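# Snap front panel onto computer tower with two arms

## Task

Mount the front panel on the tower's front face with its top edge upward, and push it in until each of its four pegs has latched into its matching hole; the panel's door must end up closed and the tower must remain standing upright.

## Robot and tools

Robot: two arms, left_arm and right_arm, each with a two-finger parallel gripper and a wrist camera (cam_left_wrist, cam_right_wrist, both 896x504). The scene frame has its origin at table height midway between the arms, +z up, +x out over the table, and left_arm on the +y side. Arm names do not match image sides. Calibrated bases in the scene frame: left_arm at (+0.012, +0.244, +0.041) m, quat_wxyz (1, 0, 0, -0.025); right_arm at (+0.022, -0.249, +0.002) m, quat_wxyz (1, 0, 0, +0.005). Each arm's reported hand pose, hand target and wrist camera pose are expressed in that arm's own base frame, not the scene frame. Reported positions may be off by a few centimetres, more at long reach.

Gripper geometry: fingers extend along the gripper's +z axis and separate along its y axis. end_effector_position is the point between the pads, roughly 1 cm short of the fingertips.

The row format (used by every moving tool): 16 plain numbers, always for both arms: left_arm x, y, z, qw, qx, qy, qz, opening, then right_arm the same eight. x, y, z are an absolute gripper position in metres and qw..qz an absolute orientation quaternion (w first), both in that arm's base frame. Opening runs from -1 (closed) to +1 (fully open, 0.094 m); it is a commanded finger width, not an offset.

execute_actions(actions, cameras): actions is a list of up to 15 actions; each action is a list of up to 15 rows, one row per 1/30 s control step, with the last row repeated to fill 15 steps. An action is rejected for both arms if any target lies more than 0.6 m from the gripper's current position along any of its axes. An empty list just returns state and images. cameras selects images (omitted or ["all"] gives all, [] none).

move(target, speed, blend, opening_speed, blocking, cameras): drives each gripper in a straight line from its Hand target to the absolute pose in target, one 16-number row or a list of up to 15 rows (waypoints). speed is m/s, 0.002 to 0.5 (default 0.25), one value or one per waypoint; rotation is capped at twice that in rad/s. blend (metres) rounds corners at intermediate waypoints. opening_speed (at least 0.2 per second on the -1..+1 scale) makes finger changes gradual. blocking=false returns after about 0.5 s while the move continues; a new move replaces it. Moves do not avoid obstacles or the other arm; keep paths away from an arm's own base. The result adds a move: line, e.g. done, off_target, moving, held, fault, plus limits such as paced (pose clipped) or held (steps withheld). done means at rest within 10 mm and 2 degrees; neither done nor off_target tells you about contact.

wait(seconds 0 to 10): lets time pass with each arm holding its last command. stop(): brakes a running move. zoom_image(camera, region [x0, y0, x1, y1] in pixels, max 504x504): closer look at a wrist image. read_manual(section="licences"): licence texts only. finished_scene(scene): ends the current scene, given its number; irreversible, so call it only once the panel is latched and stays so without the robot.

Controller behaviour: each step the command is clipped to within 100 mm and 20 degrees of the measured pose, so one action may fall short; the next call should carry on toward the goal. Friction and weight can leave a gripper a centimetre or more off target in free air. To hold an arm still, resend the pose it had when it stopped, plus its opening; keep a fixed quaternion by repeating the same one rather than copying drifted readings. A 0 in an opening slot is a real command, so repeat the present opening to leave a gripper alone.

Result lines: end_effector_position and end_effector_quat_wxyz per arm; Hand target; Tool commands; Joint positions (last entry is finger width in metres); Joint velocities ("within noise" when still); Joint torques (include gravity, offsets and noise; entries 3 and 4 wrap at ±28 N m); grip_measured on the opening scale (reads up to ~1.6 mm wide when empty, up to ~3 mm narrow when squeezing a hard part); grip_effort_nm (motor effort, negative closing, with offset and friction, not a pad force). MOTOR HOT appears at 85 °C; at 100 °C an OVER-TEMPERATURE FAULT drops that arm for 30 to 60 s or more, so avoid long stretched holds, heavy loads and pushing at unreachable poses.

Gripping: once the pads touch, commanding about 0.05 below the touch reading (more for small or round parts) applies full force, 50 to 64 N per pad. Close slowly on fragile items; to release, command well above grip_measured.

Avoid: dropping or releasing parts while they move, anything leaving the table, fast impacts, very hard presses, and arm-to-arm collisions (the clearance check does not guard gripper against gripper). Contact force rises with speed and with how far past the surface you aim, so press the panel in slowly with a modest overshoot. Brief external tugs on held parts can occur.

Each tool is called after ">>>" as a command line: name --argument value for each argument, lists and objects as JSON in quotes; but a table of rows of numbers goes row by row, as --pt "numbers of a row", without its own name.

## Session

>>> execute_actions --actions '[]'

Scene clock: 0.00 s.
left_arm: end_effector_position=(+0.6897, +0.0283, +0.2094) grip_measured=+1.000 grip_effort_nm=n/a end_effector_quat_wxyz=(+0.555, -0.269, +0.782, -0.094) | right_arm: end_effector_position=(+0.1218, +0.2673, +0.2503) grip_measured=+1.000 grip_effort_nm=n/a end_effector_quat_wxyz=(+0.026, +0.793, -0.607, +0.042)
Joint positions: left_arm=[0.005 1.696 1.151 0.165 -0.148 -0.557 0.094] | right_arm=[1.184 1.151 1.128 -1.62 0.068 -0.649 0.094]
Joint velocities: within noise
Joint torques (N m): no reading
Motor temperatures (°C): left_arm=[24 28 32 26 24 21 25] | right_arm=[22 29 42 22 24 23 25]
Heat: left arm: hottest elbow 32 °C; right arm: hottest elbow 42 °C.
Hand target: left_arm +0.6968, +0.0284, +0.2181; +0.563, -0.268, +0.776, -0.096 | right_arm +0.1243, +0.2733, +0.2611; +0.012, +0.793, -0.607, +0.038
Tool commands: left_gripper/opening=+1.0 right_gripper/opening=+1.0
camera_calibration:
cam_left_wrist: T_world_to_cam=[[0.315394, -0.843677, 0.434438, -0.2835], [-0.608416, -0.531107, -0.589708, 0.597816], [0.728256, -0.0783292, -0.680814, -0.26984], [0, 0, 0, 1]] pos_world=[0.649648, 0.0571851, 0.291989]
cam_right_wrist: T_world_to_cam=[[0.965656, 0.258402, 0.0271362, -0.194925], [0.208691, -0.833594, 0.511439, 0.108794], [0.154778, -0.488211, -0.858891, 0.413628], [0, 0, 0, 1]] pos_world=[0.101506, 0.342997, 0.30491]

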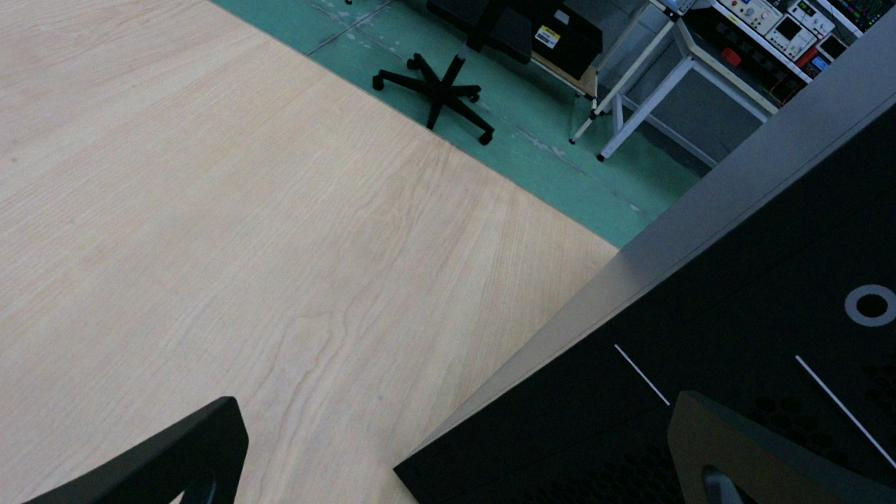

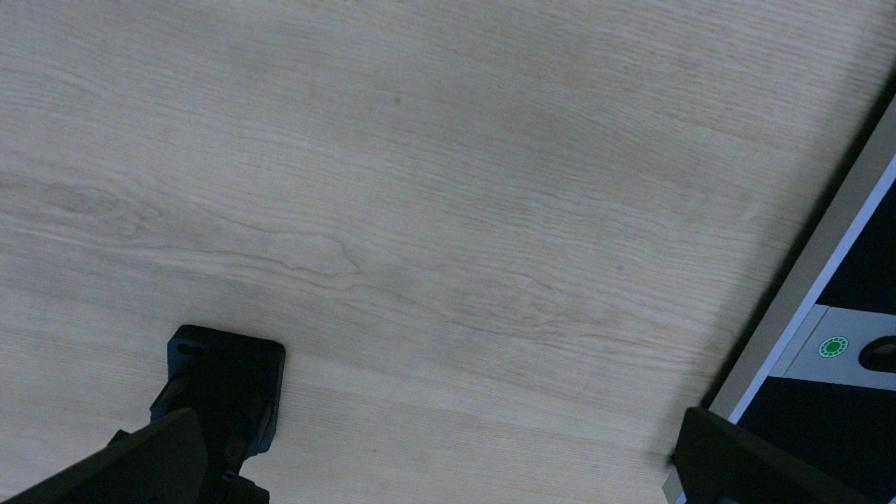

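>>> move --target '[0.42, 0.0, 0.46, 0.5373, 0, 0.8434, 0, -0.4, 0.40, 0.12, 0.48, 0.37687, -0.16043, 0.90985, 0.06645, 1.0]' --speed 0.3

Scene clock: 103.87 s.
left_arm: end_effector_position=(+0.4188, +0.0018, +0.4353) grip_measured=-0.398 grip_effort_nm=-0.115 end_effector_quat_wxyz=(+0.523, -0.007, +0.852, -0.001) | right_arm: end_effector_position=(+0.3901, +0.1221, +0.4498) grip_measured=+1.000 grip_effort_nm=0.007 end_effector_quat_wxyz=(+0.347, -0.174, +0.920, +0.064)
Joint positions: left_arm=[0.005 0.862 1.086 -0.694 -0.001 -0.012 0.028] | right_arm=[0.28 1.05 1.431 -1.233 -0.059 -0.071 0.094]
Joint velocities: within noise
Joint torques (N m): left_arm=[-0.44 -2.49 12.59 1.81 0.07 0.14] | right_arm=[-1.9 -5.66 15.04 1.84 0.11 0.07]
Motor temperatures (°C): left_arm=[24 30 41 26 24 21 24] | right_arm=[22 30 51 22 24 23 24]
Heat: left arm: hottest elbow 41 °C; right arm: hottest elbow 51 °C.
Hand target: left_arm +0.4192, +0.0001, +0.4595; +0.537, +0.000, +0.843, +0.000 | right_arm +0.3984, +0.1196, +0.4795; +0.377, -0.161, +0.910, +0.067
Off the commanded pose: left_arm 0.025 m, 2 deg | right_arm 0.032 m, 4 deg.
move: off_target (left_arm, right_arm)
camera_calibration:
cam_left_wrist: T_world_to_cam=[[0.00775499, -0.999969, -0.00108561, 0.0000861202], [-0.787988, -0.00544263, -0.615666, 0.63767], [0.615642, 0.00562994, -0.788006, 0.172883], [0, 0, 0, 1]] pos_world=[0.396042, 0.0025834, 0.528825]
cam_right_wrist: T_world_to_cam=[[0.349346, -0.936926, 0.0112472, -0.0283273], [-0.898704, -0.338442, -0.278905, 0.556798], [0.26512, 0.0873262, -0.960253, 0.404901], [0, 0, 0, 1]] pos_world=[0.402946, 0.126545, 0.54442]

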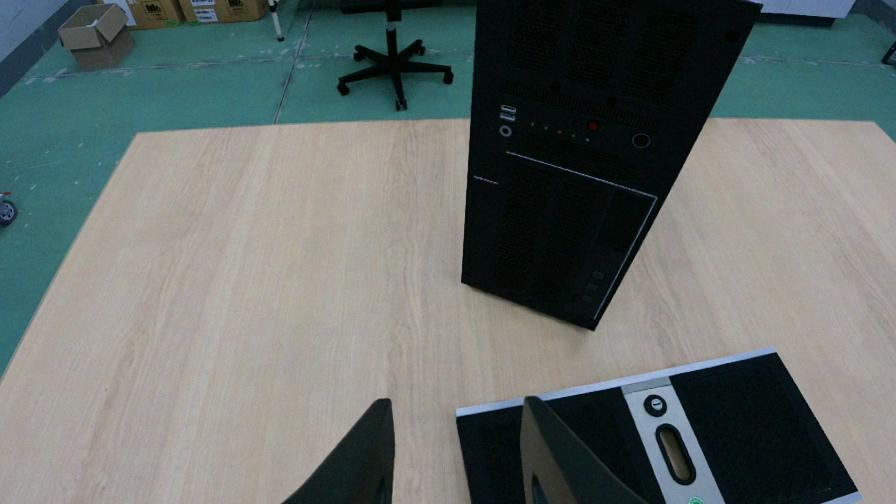

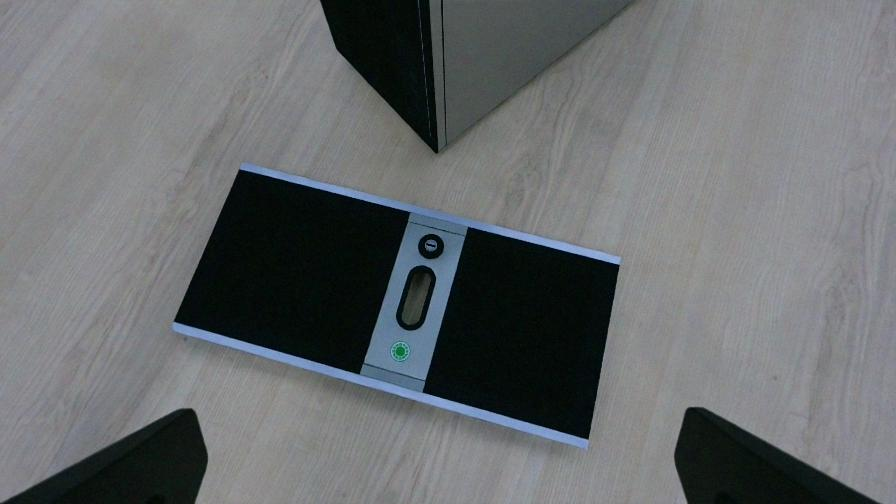

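>>> zoom_image --camera "cam_right_wrist" --region '[160, 140, 400, 400]'

>>> zoom_image --camera "cam_right_wrist" --region '[350, 190, 650, 460]'

Scaled by 1.938 from the camera's 896x504 image, which has a finer 1280x720 frame.

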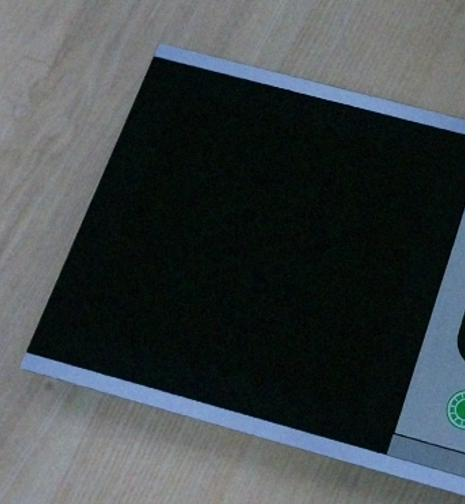

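Scaled by 1.680 from the camera's 896x504 image, which has a finer 1280x720 frame.

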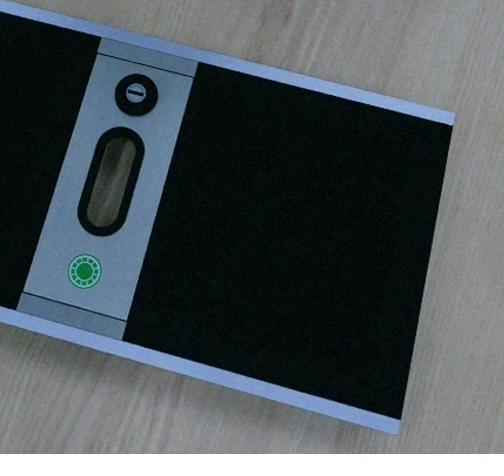

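>>> move --target '[0.40, 0.17, 0.44, 0.5373, 0, 0.8434, 0, -0.4, 0.33, 0.29, 0.27, 0.79335, 0, 0.60876, 0, 1.0]' --speed 0.3 --cameras '["cam_right_wrist"]'

Scene clock: 283.23 s.
left_arm: end_effector_position=(+0.3965, +0.1646, +0.4168) grip_measured=-0.398 grip_effort_nm=-0.115 end_effector_quat_wxyz=(+0.526, -0.008, +0.850, -0.011) | right_arm: end_effector_position=(+0.3299, +0.2856, +0.2671) grip_measured=+1.000 grip_effort_nm=-0.002 end_effector_quat_wxyz=(+0.790, +0.001, +0.613, -0.001)
Joint positions: left_arm=[0.603 0.94 1.086 -0.694 0.544 0.275 0.028] | right_arm=[1.053 1.492 0.484 1.489 1.003 -0.414 0.094]
Joint velocities: within noise
Joint torques (N m): left_arm=[0.38 -3.19 12.9 1.69 0.32 0.12] | right_arm=[-1.14 -7.82 6.93 1.51 -0.34 -0.26]
Motor temperatures (°C): left_arm=[24 27 44 26 24 21 24] | right_arm=[22 29 60 22 24 23 24]
Heat: left arm: hottest elbow 44 °C; right arm: hottest elbow 60 °C.
Hand target: left_arm +0.3992, +0.1695, +0.4396; +0.538, +0.000, +0.843, +0.000 | right_arm +0.3299, +0.2900, +0.2701; +0.793, +0.000, +0.609, +0.000
Off the commanded pose: left_arm 0.024 m, 2 deg | right_arm 0.005 m, 1 deg.
move: off_target (left_arm)
camera_calibration:
cam_right_wrist: T_world_to_cam=[[-0.0178729, -0.999796, -0.00939074, 0.292576], [-0.185385, 0.0125431, -0.982586, 0.359424], [0.982503, -0.0158208, -0.185571, -0.183071], [0, 0, 0, 1]] pos_world=[0.251729, 0.285111, 0.32194]
Images, in order (width x height): cam_right_wrist 896x504.

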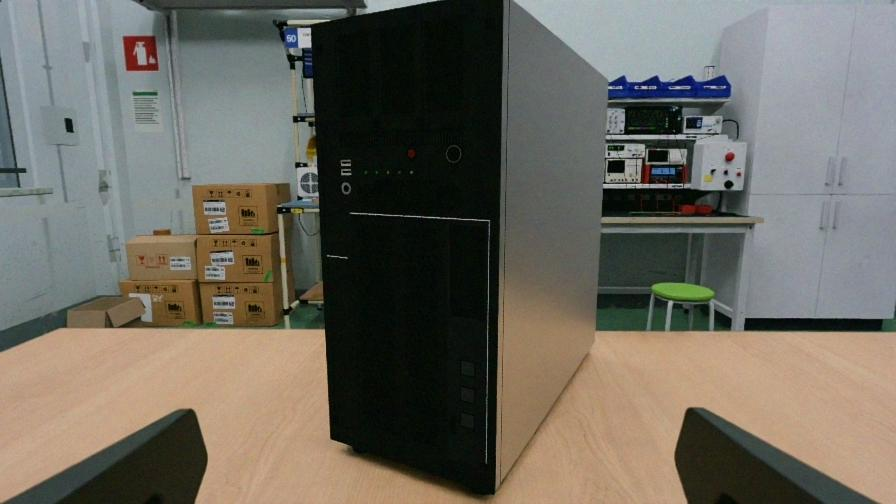

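>>> zoom_image --camera "cam_right_wrist" --region '[310, 380, 530, 504]'

>>> zoom_image --camera "cam_right_wrist" --region '[300, 0, 520, 130]'

Scaled by 2.291 from the camera's 896x504 image, which has a finer 1280x720 frame.

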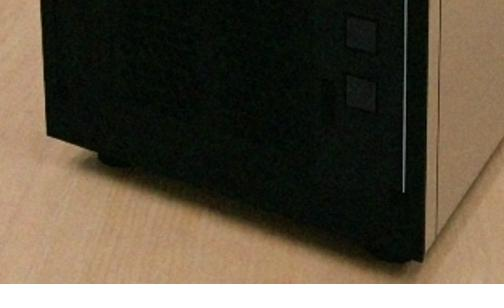

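Scaled by 2.291 from the camera's 896x504 image, which has a finer 1280x720 frame.

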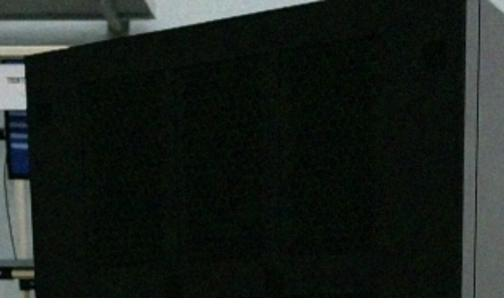

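>>> move --pt "0.40 0.17 0.44 0.5373 0 0.8434 0 -0.4 0.33 0.19 0.18 0.363 0.56979 0.62182 0.39615 0.277" --pt "0.40 0.17 0.44 0.5373 0 0.8434 0 -0.4 0.3323 0.18 0.085 0.363 0.56979 0.62182 0.39615 0.277" --speed '[0.3, 0.15]' --cameras '["cam_right_wrist"]'

Scene clock: 377.63 s.
left_arm: end_effector_position=(+0.3965, +0.1646, +0.4168) grip_measured=-0.398 grip_effort_nm=-0.120 end_effector_quat_wxyz=(+0.526, -0.008, +0.850, -0.011) | right_arm: end_effector_position=(+0.3293, +0.1836, +0.0856) grip_measured=+0.279 grip_effort_nm=-0.095 end_effector_quat_wxyz=(+0.361, +0.567, +0.626, +0.395)
Joint positions: left_arm=[0.603 0.94 1.086 -0.694 0.544 0.275 0.028] | right_arm=[0.77 1.233 0.273 0.416 0.6 1.896 0.06]
Joint velocities: within noise
Joint torques (N m): left_arm=[0.73 -3.02 12.92 1.69 0.3 0.14] | right_arm=[-2.49 -5.19 6.39 2.02 0.16 -0.15]
Motor temperatures (°C): left_arm=[24 27 46 26 24 21 24] | right_arm=[22 29 47 22 24 23 24]
Heat: left arm: hottest elbow 46 °C; right arm: hottest elbow 47 °C.
Hand target: left_arm +0.3992, +0.1695, +0.4396; +0.538, +0.000, +0.843, +0.000 | right_arm +0.3322, +0.1800, +0.0851; +0.363, +0.570, +0.622, +0.396
Off the commanded pose: left_arm 0.024 m, 2 deg | right_arm 0.005 m, 1 deg.
move: off_target (left_arm)
camera_calibration:
cam_right_wrist: T_world_to_cam=[[-0.44054, -0.0404685, -0.89682, 0.227888], [-0.464458, 0.865168, 0.189113, 0.0173444], [0.768247, 0.499847, -0.399937, -0.223493], [0, 0, 0, 1]] pos_world=[0.280147, 0.105929, 0.111711]
Images, in order (width x height): cam_right_wrist 896x504.

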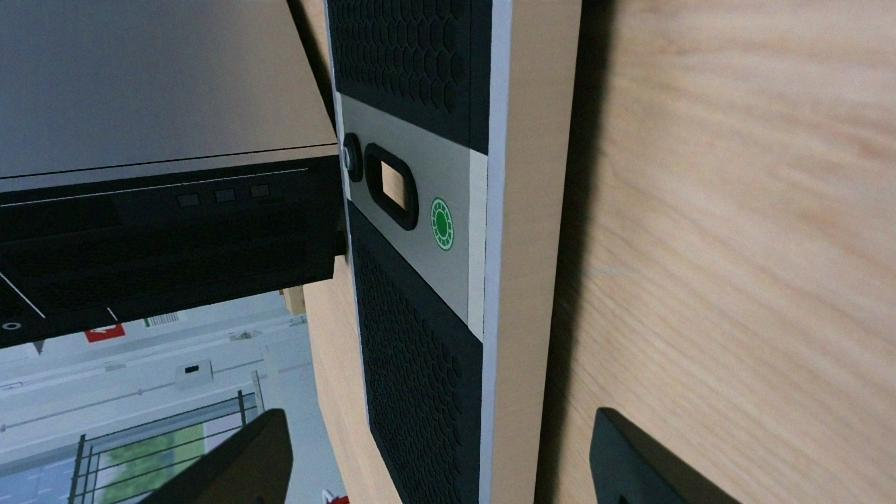

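>>> zoom_image --camera "cam_right_wrist" --region '[460, 200, 680, 420]'

>>> zoom_image --camera "cam_right_wrist" --region '[460, 360, 680, 504]'

Scaled by 2.291 from the camera's 896x504 image, which has a finer 1280x720 frame.

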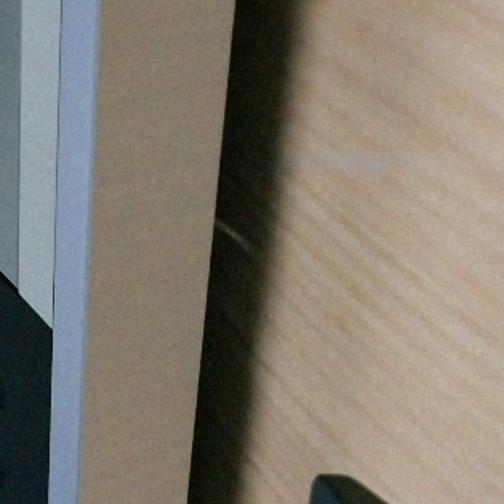

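Scaled by 2.291 from the camera's 896x504 image, which has a finer 1280x720 frame.

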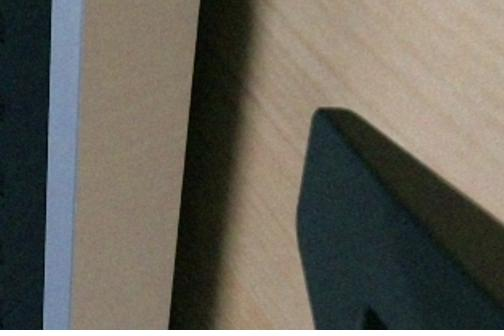

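>>> zoom_image --camera "cam_right_wrist" --region '[200, 380, 320, 504]'

>>> zoom_image --camera "cam_right_wrist" --region '[570, 380, 690, 504]'

Scaled by 4.065 from the camera's 896x504 image, which has a finer 1280x720 frame.

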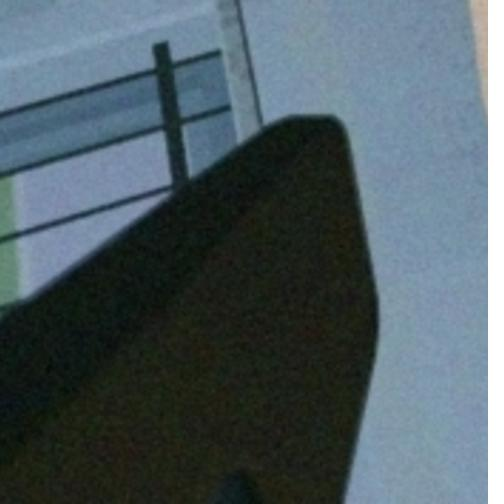

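Scaled by 4.065 from the camera's 896x504 image, which has a finer 1280x720 frame.

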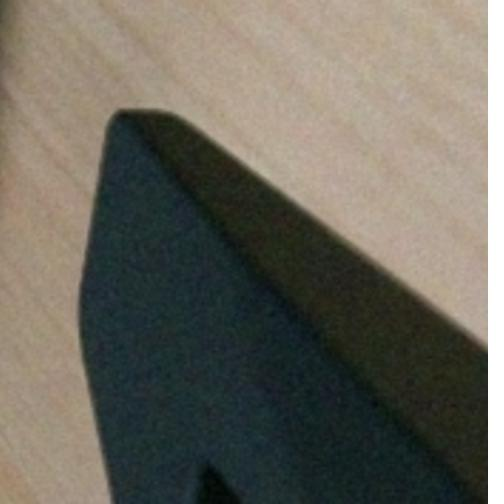

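>>> move --target '[0.40, 0.17, 0.44, 0.5373, 0, 0.8434, 0, -0.4, 0.3783, 0.182, 0.0454, 0.363, 0.56979, 0.62182, 0.39615, 0.277]' --speed 0.1 --cameras '["cam_right_wrist"]'

Scene clock: 447.50 s.
left_arm: end_effector_position=(+0.3965, +0.1646, +0.4168) grip_measured=-0.398 grip_effort_nm=-0.120 end_effector_quat_wxyz=(+0.526, -0.008, +0.850, -0.011) | right_arm: end_effector_position=(+0.3632, +0.1770, +0.0359) grip_measured=+0.279 grip_effort_nm=-0.095 end_effector_quat_wxyz=(+0.356, +0.572, +0.631, +0.384)
Joint positions: left_arm=[0.603 0.94 1.086 -0.694 0.544 0.275 0.028] | right_arm=[0.663 1.531 0.303 0.684 0.507 1.846 0.06]
Joint velocities: within noise
Joint torques (N m): left_arm=[0.97 -2.9 12.86 1.73 0.29 0.13] | right_arm=[-2.37 -7.12 7.15 2.02 0.08 -0.22]
Motor temperatures (°C): left_arm=[24 27 47 26 24 21 24] | right_arm=[22 29 44 22 24 23 24]
Heat: left arm: hottest elbow 47 °C; right arm: hottest elbow 44 °C.
Hand target: left_arm +0.3992, +0.1695, +0.4396; +0.538, +0.000, +0.843, +0.000 | right_arm +0.3777, +0.1816, +0.0456; +0.363, +0.570, +0.622, +0.396
Off the commanded pose: left_arm 0.024 m, 2 deg | right_arm 0.019 m, 2 deg.
move: off_target (left_arm, right_arm)
camera_calibration:
cam_right_wrist: T_world_to_cam=[[-0.464763, -0.0448294, -0.884299, 0.20707], [-0.454158, 0.869405, 0.194618, 0.0435218], [0.760089, 0.492063, -0.424427, -0.260912], [0, 0, 0, 1]] pos_world=[0.314321, 0.09983, 0.0639033]
Images, in order (width x height): cam_right_wrist 896x504.

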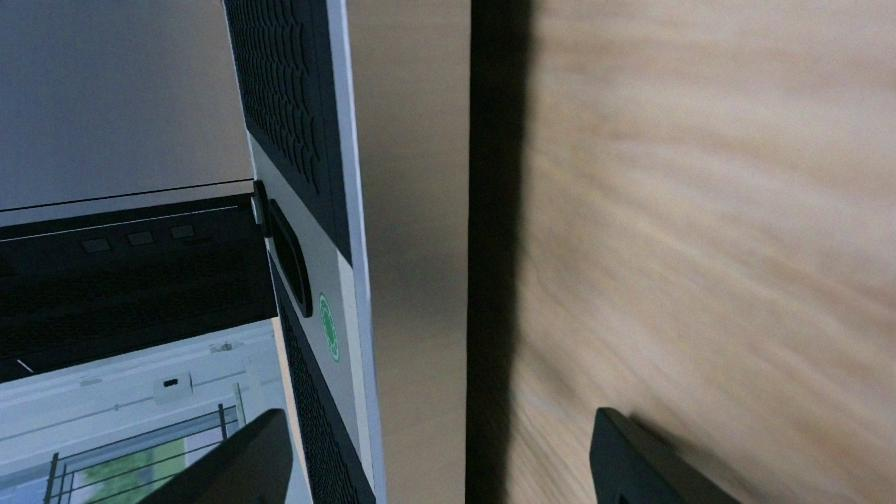

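>>> zoom_image --camera "cam_right_wrist" --region '[440, 340, 720, 504]'

Scaled by 1.800 from the camera's 896x504 image, which has a finer 1280x720 frame.

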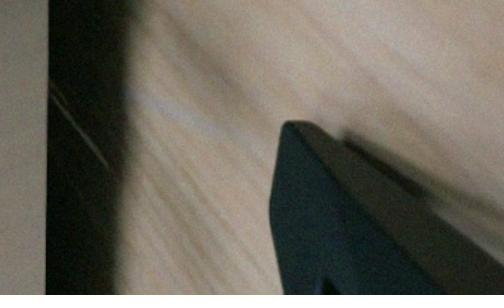

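>>> move --target '[0.40, 0.17, 0.44, 0.5373, 0, 0.8434, 0, -0.4, 0.400, 0.188, 0.0450, 0.363, 0.56979, 0.62182, 0.39615, 0.277]' --speed 0.04 --cameras '["cam_right_wrist"]'

Scene clock: 487.80 s.
left_arm: end_effector_position=(+0.3965, +0.1646, +0.4168) grip_measured=-0.398 grip_effort_nm=-0.110 end_effector_quat_wxyz=(+0.526, -0.008, +0.850, -0.011) | right_arm: end_effector_position=(+0.3852, +0.1839, +0.0366) grip_measured=+0.279 grip_effort_nm=-0.095 end_effector_quat_wxyz=(+0.356, +0.572, +0.629, +0.387)
Joint positions: left_arm=[0.603 0.94 1.086 -0.694 0.544 0.275 0.028] | right_arm=[0.634 1.573 0.359 0.685 0.482 1.83 0.06]
Joint velocities: within noise
Joint torques (N m): left_arm=[0.67 -2.78 12.93 1.72 0.31 0.14] | right_arm=[-2.43 -7.59 7.28 1.68 0.11 -0.3]
Motor temperatures (°C): left_arm=[24 27 47 26 24 21 24] | right_arm=[22 29 44 22 24 23 24]
Heat: left arm: hottest elbow 47 °C; right arm: hottest elbow 44 °C.
Hand target: left_arm +0.3992, +0.1695, +0.4396; +0.538, +0.000, +0.843, +0.000 | right_arm +0.3995, +0.1876, +0.0453; +0.363, +0.570, +0.622, +0.396
Off the commanded pose: left_arm 0.024 m, 2 deg | right_arm 0.018 m, 2 deg.
move: off_target (left_arm, right_arm)
camera_calibration:
cam_right_wrist: T_world_to_cam=[[-0.460932, -0.0411097, -0.886483, 0.216123], [-0.454825, 0.868699, 0.196204, 0.0477294], [0.762021, 0.493631, -0.419109, -0.28194], [0, 0, 0, 1]] pos_world=[0.336171, 0.106597, 0.0640612]
Images, in order (width x height): cam_right_wrist 896x504.

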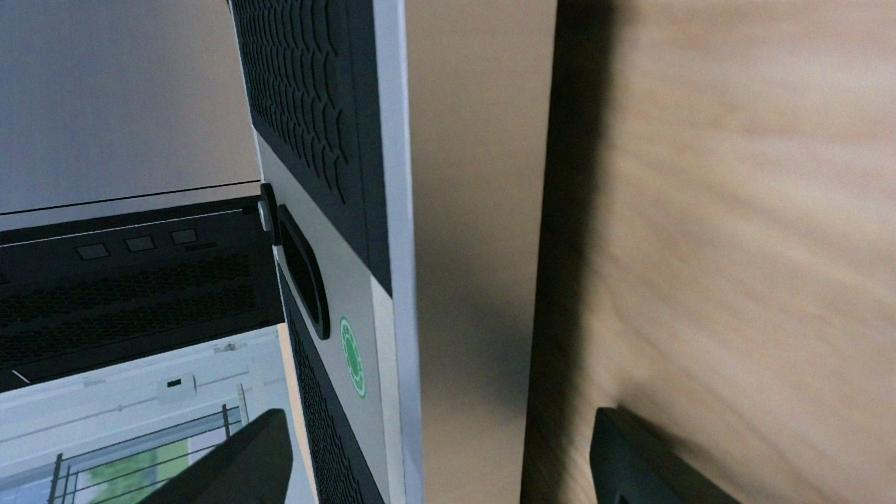

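>>> zoom_image --camera "cam_right_wrist" --region '[380, 300, 660, 500]'

Scaled by 1.800 from the camera's 896x504 image, which has a finer 1280x720 frame.

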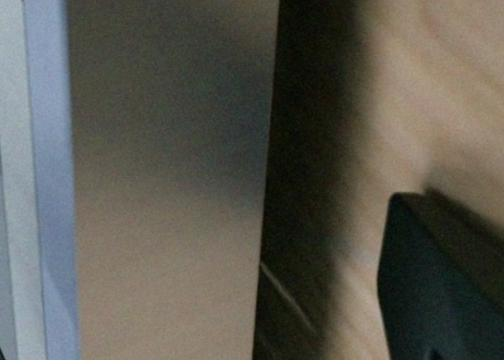

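>>> move --target '[0.40, 0.17, 0.44, 0.5373, 0, 0.8434, 0, -0.4, 0.420, 0.190, 0.0450, 0.363, 0.56979, 0.62182, 0.39615, 0.277]' --speed 0.03 --cameras '["cam_right_wrist"]'

Scene clock: 518.13 s.
left_arm: end_effector_position=(+0.3965, +0.1646, +0.4168) grip_measured=-0.398 grip_effort_nm=-0.120 end_effector_quat_wxyz=(+0.526, -0.008, +0.850, -0.011) | right_arm: end_effector_position=(+0.4054, +0.1868, +0.0376) grip_measured=+0.279 grip_effort_nm=-0.100 end_effector_quat_wxyz=(+0.356, +0.572, +0.628, +0.389)
Joint positions: left_arm=[0.603 0.94 1.086 -0.694 0.544 0.275 0.028] | right_arm=[0.603 1.606 0.405 0.685 0.454 1.814 0.06]
Joint velocities: within noise
Joint torques (N m): left_arm=[0.5 -3.14 12.93 1.7 0.29 0.16] | right_arm=[-1.73 -8.82 7.43 1.57 0.1 -0.22]
Motor temperatures (°C): left_arm=[24 27 47 26 24 21 24] | right_arm=[22 29 45 22 24 23 24]
Heat: left arm: hottest elbow 47 °C; right arm: hottest elbow 45 °C.
Hand target: left_arm +0.3992, +0.1695, +0.4396; +0.538, +0.000, +0.843, +0.000 | right_arm +0.4195, +0.1897, +0.0453; +0.363, +0.570, +0.622, +0.396
Off the commanded pose: left_arm 0.024 m, 2 deg | right_arm 0.017 m, 1 deg.
move: off_target (left_arm, right_arm)
camera_calibration:
cam_right_wrist: T_world_to_cam=[[-0.456994, -0.0368649, -0.888706, 0.224162], [-0.455505, 0.867882, 0.198231, 0.0545287], [0.763984, 0.4954, -0.413409, -0.299625], [0, 0, 0, 1]] pos_world=[0.356188, 0.109374, 0.0645373]
Images, in order (width x height): cam_right_wrist 896x504.

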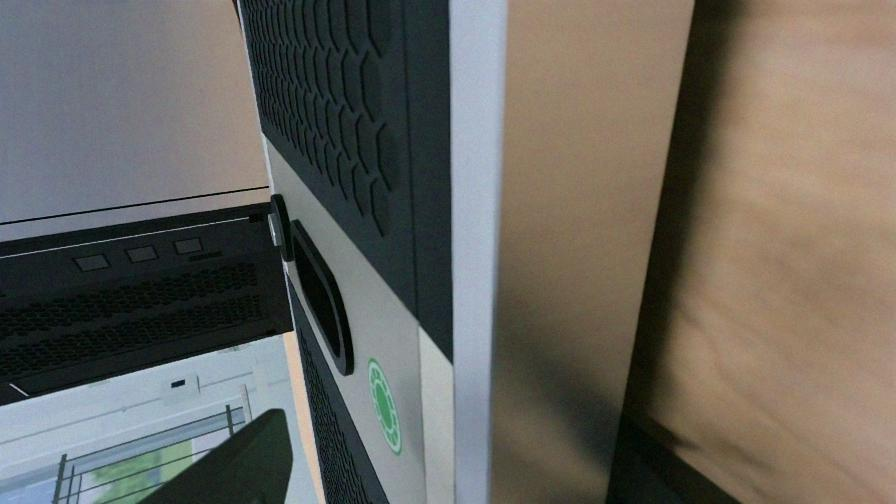

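>>> move --pt "0.40 0.17 0.44 0.5373 0 0.8434 0 -0.4 0.4257 0.1902 0.0795 0.363 0.56979 0.62182 0.39615 0.277" --pt "0.40 0.17 0.44 0.5373 0 0.8434 0 -0.4 0.4347 0.191 0.105 0.363 0.56979 0.62182 0.39615 0.277" --pt "0.40 0.17 0.44 0.5373 0 0.8434 0 -0.4 0.4450 0.192 0.1260 0.363 0.56979 0.62182 0.39615 0.277" --blend '[0.01, 0.01, 0]' --speed 0.05 --cameras '["cam_right_wrist"]'

Scene clock: 544.17 s.
left_arm: end_effector_position=(+0.3965, +0.1646, +0.4168) grip_measured=-0.398 grip_effort_nm=-0.125 end_effector_quat_wxyz=(+0.526, -0.008, +0.850, -0.011) | right_arm: end_effector_position=(+0.4228, +0.1855, +0.0949) grip_measured=+0.279 grip_effort_nm=-0.095 end_effector_quat_wxyz=(+0.350, +0.575, +0.639, +0.372)
Joint positions: left_arm=[0.603 0.94 1.086 -0.694 0.544 0.275 0.028] | right_arm=[0.568 1.395 0.494 0.35 0.422 1.794 0.06]
Joint velocities: within noise
Joint torques (N m): left_arm=[0.5 -2.96 12.94 1.7 0.3 0.14] | right_arm=[-1.96 -10.29 11.64 1.11 0.15 -0.25]
Motor temperatures (°C): left_arm=[24 27 47 26 24 21 24] | right_arm=[22 29 44 22 24 23 24]
Heat: left arm: hottest elbow 47 °C; right arm: hottest elbow 44 °C.
Hand target: left_arm +0.3992, +0.1695, +0.4396; +0.538, +0.000, +0.843, +0.000 | right_arm +0.4433, +0.1910, +0.1266; +0.363, +0.570, +0.622, +0.396
Off the commanded pose: left_arm 0.024 m, 2 deg | right_arm 0.039 m, 4 deg.
move: off_target (left_arm, right_arm)
camera_calibration:
cam_right_wrist: T_world_to_cam=[[-0.489054, -0.0576195, -0.870348, 0.298668], [-0.449875, 0.871523, 0.19509, 0.0494459], [0.747287, 0.486958, -0.452143, -0.27637], [0, 0, 0, 1]] pos_world=[0.374837, 0.108696, 0.12534]
Images, in order (width x height): cam_right_wrist 896x504.

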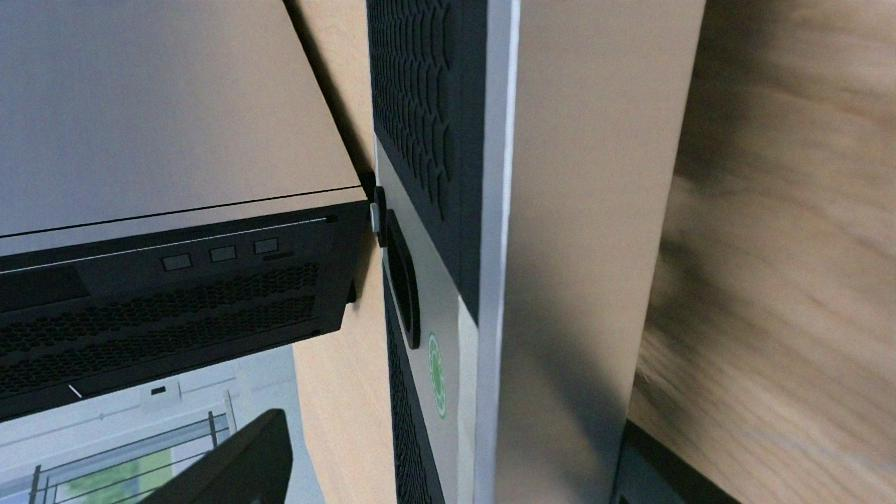

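>>> move --target '[0.40, 0.17, 0.44, 0.5373, 0, 0.8434, 0, -0.4, 0.4580, 0.193, 0.1600, 0.363, 0.56979, 0.62182, 0.39615, 0.277]' --speed 0.05 --cameras '["cam_right_wrist"]'

Scene clock: 561.53 s.
left_arm: end_effector_position=(+0.3965, +0.1646, +0.4168) grip_measured=-0.398 grip_effort_nm=-0.110 end_effector_quat_wxyz=(+0.526, -0.008, +0.850, -0.011) | right_arm: end_effector_position=(+0.4359, +0.1868, +0.1247) grip_measured=+0.279 grip_effort_nm=-0.095 end_effector_quat_wxyz=(+0.350, +0.576, +0.640, +0.370)
Joint positions: left_arm=[0.603 0.94 1.086 -0.694 0.544 0.275 0.028] | right_arm=[0.55 1.336 0.557 0.227 0.407 1.786 0.06]
Joint velocities: within noise
Joint torques (N m): left_arm=[0.67 -3.19 12.93 1.63 0.33 0.15] | right_arm=[-2.55 -10.17 13.04 1.02 0.12 -0.2]
Motor temperatures (°C): left_arm=[24 27 47 26 24 21 24] | right_arm=[22 29 46 22 24 23 24]
Heat: left arm: hottest elbow 47 °C; right arm: hottest elbow 46 °C.
Hand target: left_arm +0.3992, +0.1695, +0.4396; +0.538, +0.000, +0.843, +0.000 | right_arm +0.4559, +0.1918, +0.1606; +0.364, +0.570, +0.622, +0.396
Off the commanded pose: left_arm 0.024 m, 2 deg | right_arm 0.042 m, 4 deg.
move: off_target (left_arm, right_arm)
camera_calibration:
cam_right_wrist: T_world_to_cam=[[-0.492625, -0.0585608, -0.868269, 0.332566], [-0.44822, 0.87229, 0.195472, 0.0474762], [0.745935, 0.48547, -0.45596, -0.271966], [0, 0, 0, 1]] pos_world=[0.387979, 0.110094, 0.155471]
Images, in order (width x height): cam_right_wrist 896x504.

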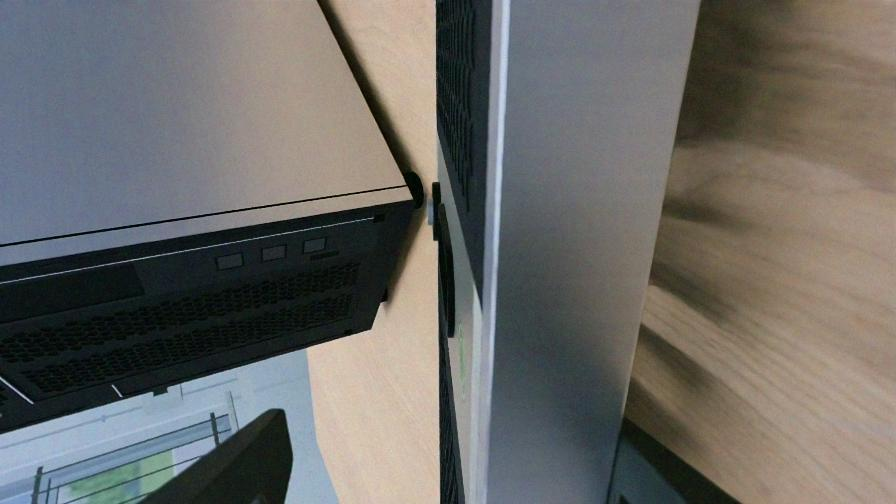

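>>> move --target '[0.40, 0.17, 0.44, 0.5373, 0, 0.8434, 0, -0.4, 0.4750, 0.194, 0.1560, 0.363, 0.56979, 0.62182, 0.39615, 0.2]' --speed 0.05 --cameras '["cam_right_wrist"]'

Scene clock: 582.03 s.
left_arm: end_effector_position=(+0.3965, +0.1646, +0.4168) grip_measured=-0.398 grip_effort_nm=-0.115 end_effector_quat_wxyz=(+0.526, -0.008, +0.850, -0.011) | right_arm: end_effector_position=(+0.4499, +0.1870, +0.1261) grip_measured=+0.202 grip_effort_nm=-0.110 end_effector_quat_wxyz=(+0.349, +0.576, +0.640, +0.370)
Joint positions: left_arm=[0.603 0.94 1.086 -0.694 0.544 0.275 0.028] | right_arm=[0.529 1.365 0.59 0.227 0.389 1.774 0.056]
Joint velocities: within noise
Joint torques (N m): left_arm=[0.62 -2.96 12.89 1.62 0.31 0.14] | right_arm=[-2.49 -9.23 13.07 2.04 0.12 -0.2]
Motor temperatures (°C): left_arm=[24 27 48 26 24 21 24] | right_arm=[22 30 47 22 24 23 24]
Heat: left arm: hottest elbow 48 °C; right arm: hottest elbow 47 °C.
Hand target: left_arm +0.3992, +0.1695, +0.4396; +0.538, +0.000, +0.843, +0.000 | right_arm +0.4727, +0.1927, +0.1569; +0.363, +0.570, +0.622, +0.396
Off the commanded pose: left_arm 0.024 m, 2 deg | right_arm 0.040 m, 4 deg.
move: off_target (left_arm, right_arm)
camera_calibration:
cam_right_wrist: T_world_to_cam=[[-0.494008, -0.0584522, -0.86749, 0.341149], [-0.448153, 0.872106, 0.196446, 0.0531993], [0.74506, 0.485814, -0.457023, -0.2814], [0, 0, 0, 1]] pos_world=[0.402032, 0.110253, 0.156886]
Images, in order (width x height): cam_right_wrist 896x504.

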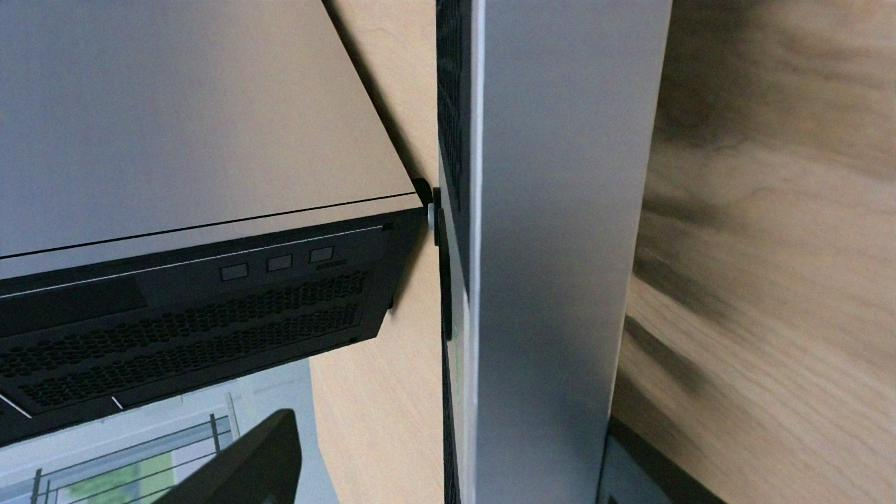

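>>> zoom_image --camera "cam_right_wrist" --region '[450, 380, 680, 504]'

Scaled by 2.191 from the camera's 896x504 image, which has a finer 1280x720 frame.

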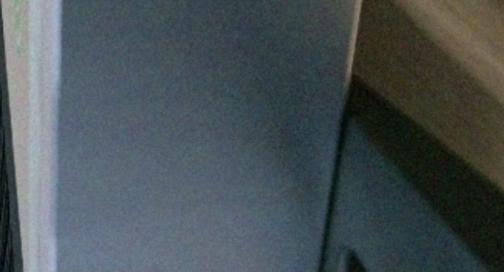

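>>> move --target '[0.40, 0.17, 0.44, 0.5373, 0, 0.8434, 0, -0.4, 0.5200, 0.197, 0.1560, 0.363, 0.56979, 0.62182, 0.39615, 0.2]' --speed 0.05 --cameras '["cam_right_wrist"]'

Scene clock: 634.63 s.
left_arm: end_effector_position=(+0.3965, +0.1646, +0.4168) grip_measured=-0.398 grip_effort_nm=-0.120 end_effector_quat_wxyz=(+0.526, -0.008, +0.850, -0.011) | right_arm: end_effector_position=(+0.4930, +0.1908, +0.1251) grip_measured=+0.202 grip_effort_nm=-0.110 end_effector_quat_wxyz=(+0.347, +0.577, +0.641, +0.368)
Joint positions: left_arm=[0.603 0.94 1.086 -0.694 0.544 0.275 0.028] | right_arm=[0.481 1.468 0.695 0.227 0.346 1.751 0.056]
Joint velocities: within noise
Joint torques (N m): left_arm=[0.38 -3.02 12.93 1.62 0.31 0.14] | right_arm=[-3.19 -10.4 13.11 2.35 0.1 -0.23]
Motor temperatures (°C): left_arm=[24 27 48 26 24 21 24] | right_arm=[22 30 51 22 24 23 24]
Heat: left arm: hottest elbow 48 °C; right arm: hottest elbow 51 °C.
Hand target: left_arm +0.3992, +0.1695, +0.4396; +0.538, +0.000, +0.843, +0.000 | right_arm +0.5174, +0.1958, +0.1569; +0.363, +0.570, +0.622, +0.396
Off the commanded pose: left_arm 0.024 m, 2 deg | right_arm 0.042 m, 4 deg.
move: off_target (left_arm, right_arm)
camera_calibration:
cam_right_wrist: T_world_to_cam=[[-0.499897, -0.0577199, -0.86416, 0.364135], [-0.446237, 0.872309, 0.199873, 0.0680386], [0.742278, 0.485536, -0.461821, -0.313809], [0, 0, 0, 1]] pos_world=[0.445325, 0.114033, 0.156148]
Images, in order (width x height): cam_right_wrist 896x504.

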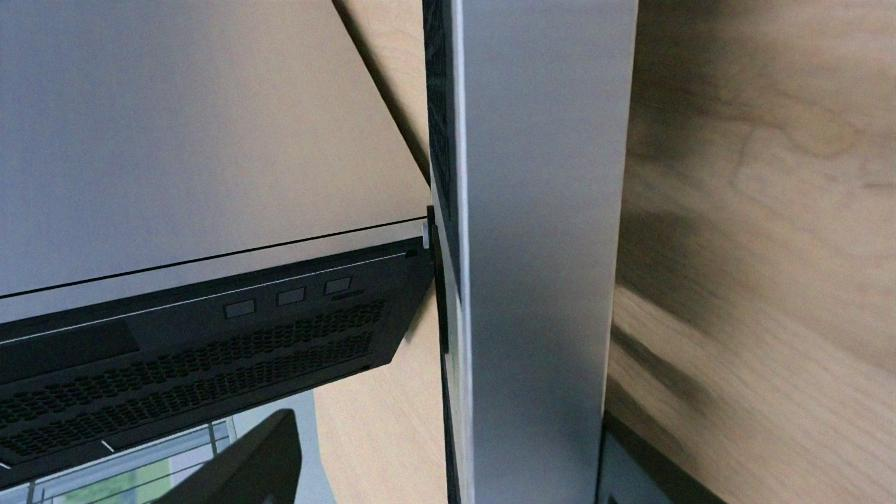

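>>> execute_actions --actions '[]'

Scene clock: 659.23 s.
left_arm: end_effector_position=(+0.3965, +0.1646, +0.4168) grip_measured=-0.398 grip_effort_nm=-0.115 end_effector_quat_wxyz=(+0.526, -0.008, +0.850, -0.011) | right_arm: end_effector_position=(+0.4930, +0.1908, +0.1251) grip_measured=+0.202 grip_effort_nm=-0.115 end_effector_quat_wxyz=(+0.347, +0.577, +0.641, +0.368)
Joint positions: left_arm=[0.603 0.94 1.086 -0.694 0.544 0.275 0.028] | right_arm=[0.481 1.468 0.695 0.227 0.346 1.751 0.056]
Joint velocities: within noise
Joint torques (N m): left_arm=[0.5 -3.14 12.88 1.65 0.3 0.14] | right_arm=[-2.2 -10.11 13.15 2.26 0.1 -0.2]
Motor temperatures (°C): left_arm=[24 26 48 26 24 21 24] | right_arm=[22 30 54 22 24 23 24]
Heat: left arm: hottest elbow 48 °C; right arm: hottest elbow 54 °C.
Hand target: left_arm +0.3992, +0.1695, +0.4396; +0.538, +0.000, +0.843, +0.000 | right_arm +0.5174, +0.1958, +0.1569; +0.363, +0.570, +0.622, +0.396
Tool commands: left_gripper/opening=-0.4 right_gripper/opening=+0.2
Off the commanded pose: left_arm 0.024 m, 2 deg | right_arm 0.042 m, 4 deg.
camera_calibration:
cam_left_wrist: T_world_to_cam=[[-0.00224757, -0.999866, 0.016231, 0.159794], [-0.782713, -0.00834292, -0.622327, 0.610743], [0.622379, -0.0141029, -0.782589, 0.169373], [0, 0, 0, 1]] pos_world=[0.372982, 0.167257, 0.510038]
cam_right_wrist: T_world_to_cam=[[-0.499862, -0.0580998, -0.864154, 0.36419], [-0.446405, 0.872292, 0.199572, 0.0681623], [0.7422, 0.485521, -0.461962, -0.31375], [0, 0, 0, 1]] pos_world=[0.445338, 0.114034, 0.156173]

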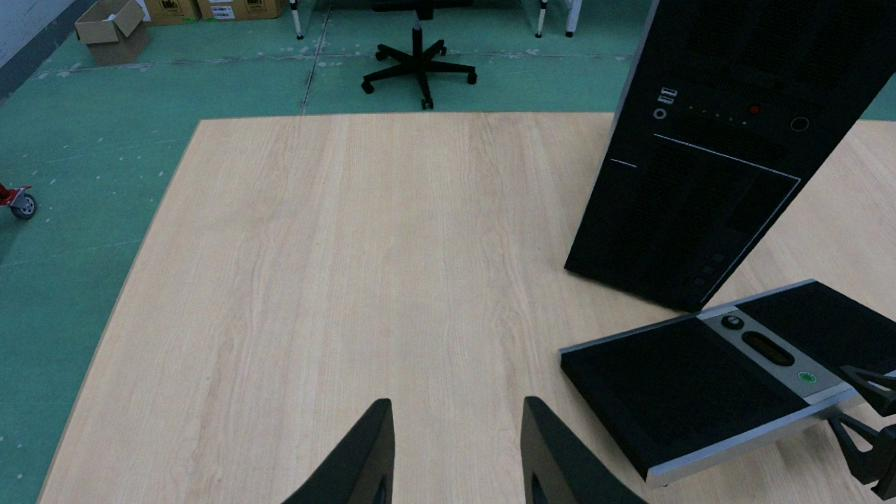

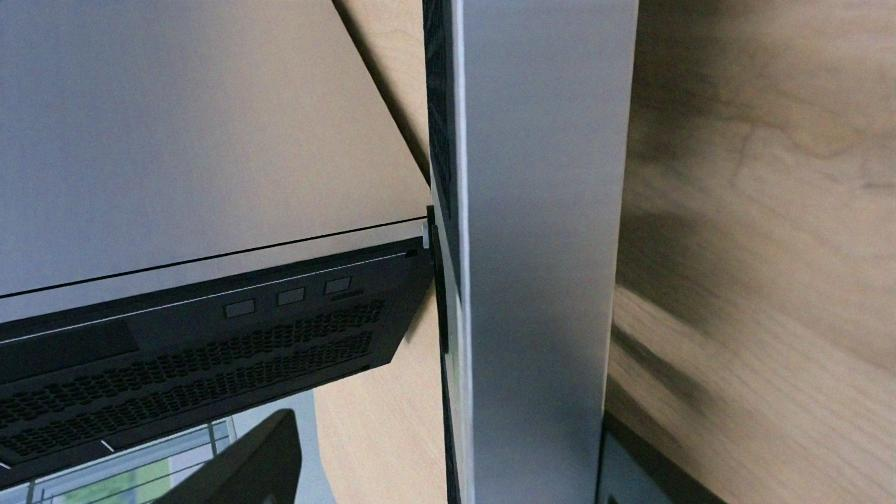

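>>> move --target '[0.40, 0.17, 0.44, 0.5373, 0, 0.8434, 0, -0.4, 0.540, 0.199, 0.150, 0.363, 0.56979, 0.62182, 0.39615, 0.2]' --speed 0.04

Scene clock: 664.90 s.
left_arm: end_effector_position=(+0.3965, +0.1646, +0.4168) grip_measured=-0.398 grip_effort_nm=-0.125 end_effector_quat_wxyz=(+0.526, -0.008, +0.850, -0.011) | right_arm: end_effector_position=(+0.5102, +0.1939, +0.1176) grip_measured=+0.202 grip_effort_nm=-0.110 end_effector_quat_wxyz=(+0.345, +0.577, +0.643, +0.367)
Joint positions: left_arm=[0.603 0.94 1.086 -0.694 0.544 0.275 0.028] | right_arm=[0.466 1.524 0.734 0.242 0.331 1.742 0.056]
Joint velocities: within noise
Joint torques (N m): left_arm=[0.67 -3.08 12.86 1.68 0.29 0.14] | right_arm=[-2.32 -10.64 13.23 2.21 0.11 -0.25]
Motor temperatures (°C): left_arm=[24 26 48 26 24 21 24] | right_arm=[22 30 55 22 24 23 24]
Heat: left arm: hottest elbow 48 °C; right arm: hottest elbow 55 °C.
Hand target: left_arm +0.3992, +0.1695, +0.4396; +0.538, +0.000, +0.843, +0.000 | right_arm +0.5369, +0.1976, +0.1509; +0.363, +0.570, +0.622, +0.396
Off the commanded pose: left_arm 0.024 m, 2 deg | right_arm 0.044 m, 5 deg.
move: off_target (left_arm, right_arm)
camera_calibration:
cam_left_wrist: T_world_to_cam=[[-0.00224757, -0.999866, 0.016231, 0.159794], [-0.782713, -0.00834292, -0.622327, 0.610743], [0.622379, -0.0141029, -0.782589, 0.169373], [0, 0, 0, 1]] pos_world=[0.372982, 0.167257, 0.510038]
cam_right_wrist: T_world_to_cam=[[-0.503676, -0.0613309, -0.861713, 0.368786], [-0.448447, 0.871119, 0.200119, 0.0758187], [0.738381, 0.487228, -0.466265, -0.329383], [0, 0, 0, 1]] pos_world=[0.462959, 0.117055, 0.149035]

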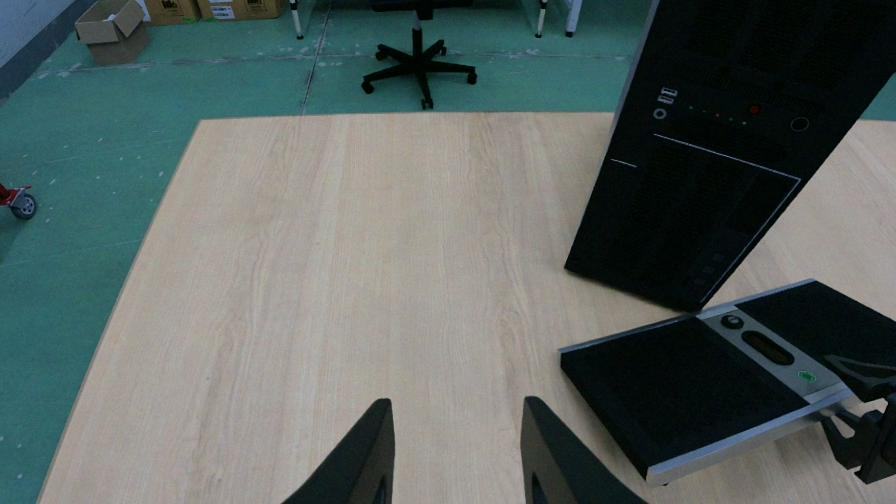

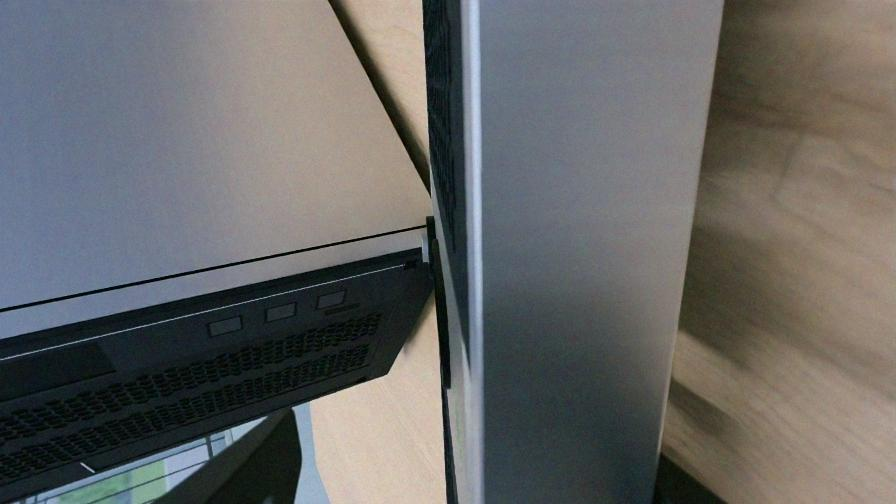

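>>> move --target '[0.40, 0.17, 0.44, 0.5373, 0, 0.8434, 0, -0.4, 0.540, 0.199, 0.135, 0.363, 0.56979, 0.62182, 0.39615, -0.45]' --speed 0.012 --opening_speed 0.5

Scene clock: 683.30 s.
left_arm: end_effector_position=(+0.3965, +0.1646, +0.4168) grip_measured=-0.398 grip_effort_nm=-0.120 end_effector_quat_wxyz=(+0.526, -0.008, +0.850, -0.011) | right_arm: end_effector_position=(+0.5151, +0.1962, +0.1089) grip_measured=-0.448 grip_effort_nm=-0.105 end_effector_quat_wxyz=(+0.348, +0.575, +0.640, +0.372)
Joint positions: left_arm=[0.603 0.94 1.086 -0.694 0.544 0.275 0.028] | right_arm=[0.466 1.559 0.735 0.29 0.33 1.741 0.026]
Joint velocities: within noise
Joint torques (N m): left_arm=[0.5 -2.9 12.97 1.66 0.29 0.14] | right_arm=[-2.08 -11.28 12.03 2.4 0.09 -0.25]
Motor temperatures (°C): left_arm=[24 26 48 26 24 21 24] | right_arm=[22 30 56 22 24 23 24]
Heat: left arm: hottest elbow 48 °C; right arm: hottest elbow 56 °C.
Hand target: left_arm +0.3992, +0.1695, +0.4396; +0.538, +0.000, +0.843, +0.000 | right_arm +0.5379, +0.1981, +0.1357; +0.363, +0.570, +0.622, +0.396
Off the commanded pose: left_arm 0.024 m, 2 deg | right_arm 0.036 m, 4 deg.
move: off_target (left_arm, right_arm)
camera_calibration:
cam_left_wrist: T_world_to_cam=[[-0.00224757, -0.999866, 0.016231, 0.159794], [-0.782713, -0.00834292, -0.622327, 0.610743], [0.622379, -0.0141029, -0.782589, 0.169373], [0, 0, 0, 1]] pos_world=[0.372982, 0.167257, 0.510038]
cam_right_wrist: T_world_to_cam=[[-0.493666, -0.0568694, -0.86779, 0.358546], [-0.451032, 0.869908, 0.199573, 0.0793747], [0.743548, 0.489924, -0.455094, -0.342564], [0, 0, 0, 1]] pos_world=[0.467515, 0.119172, 0.139403]

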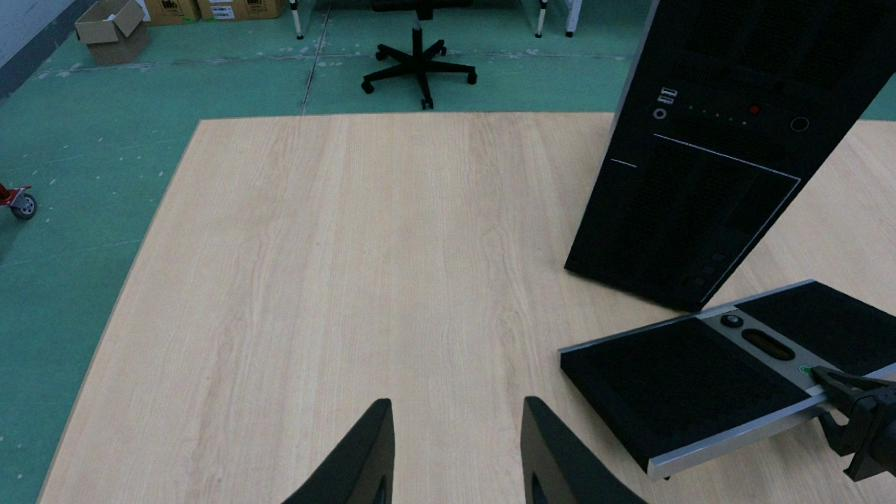

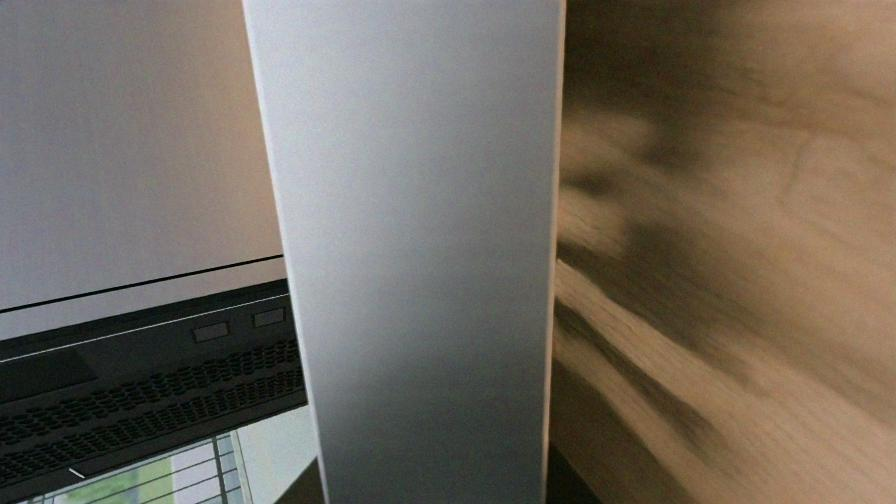

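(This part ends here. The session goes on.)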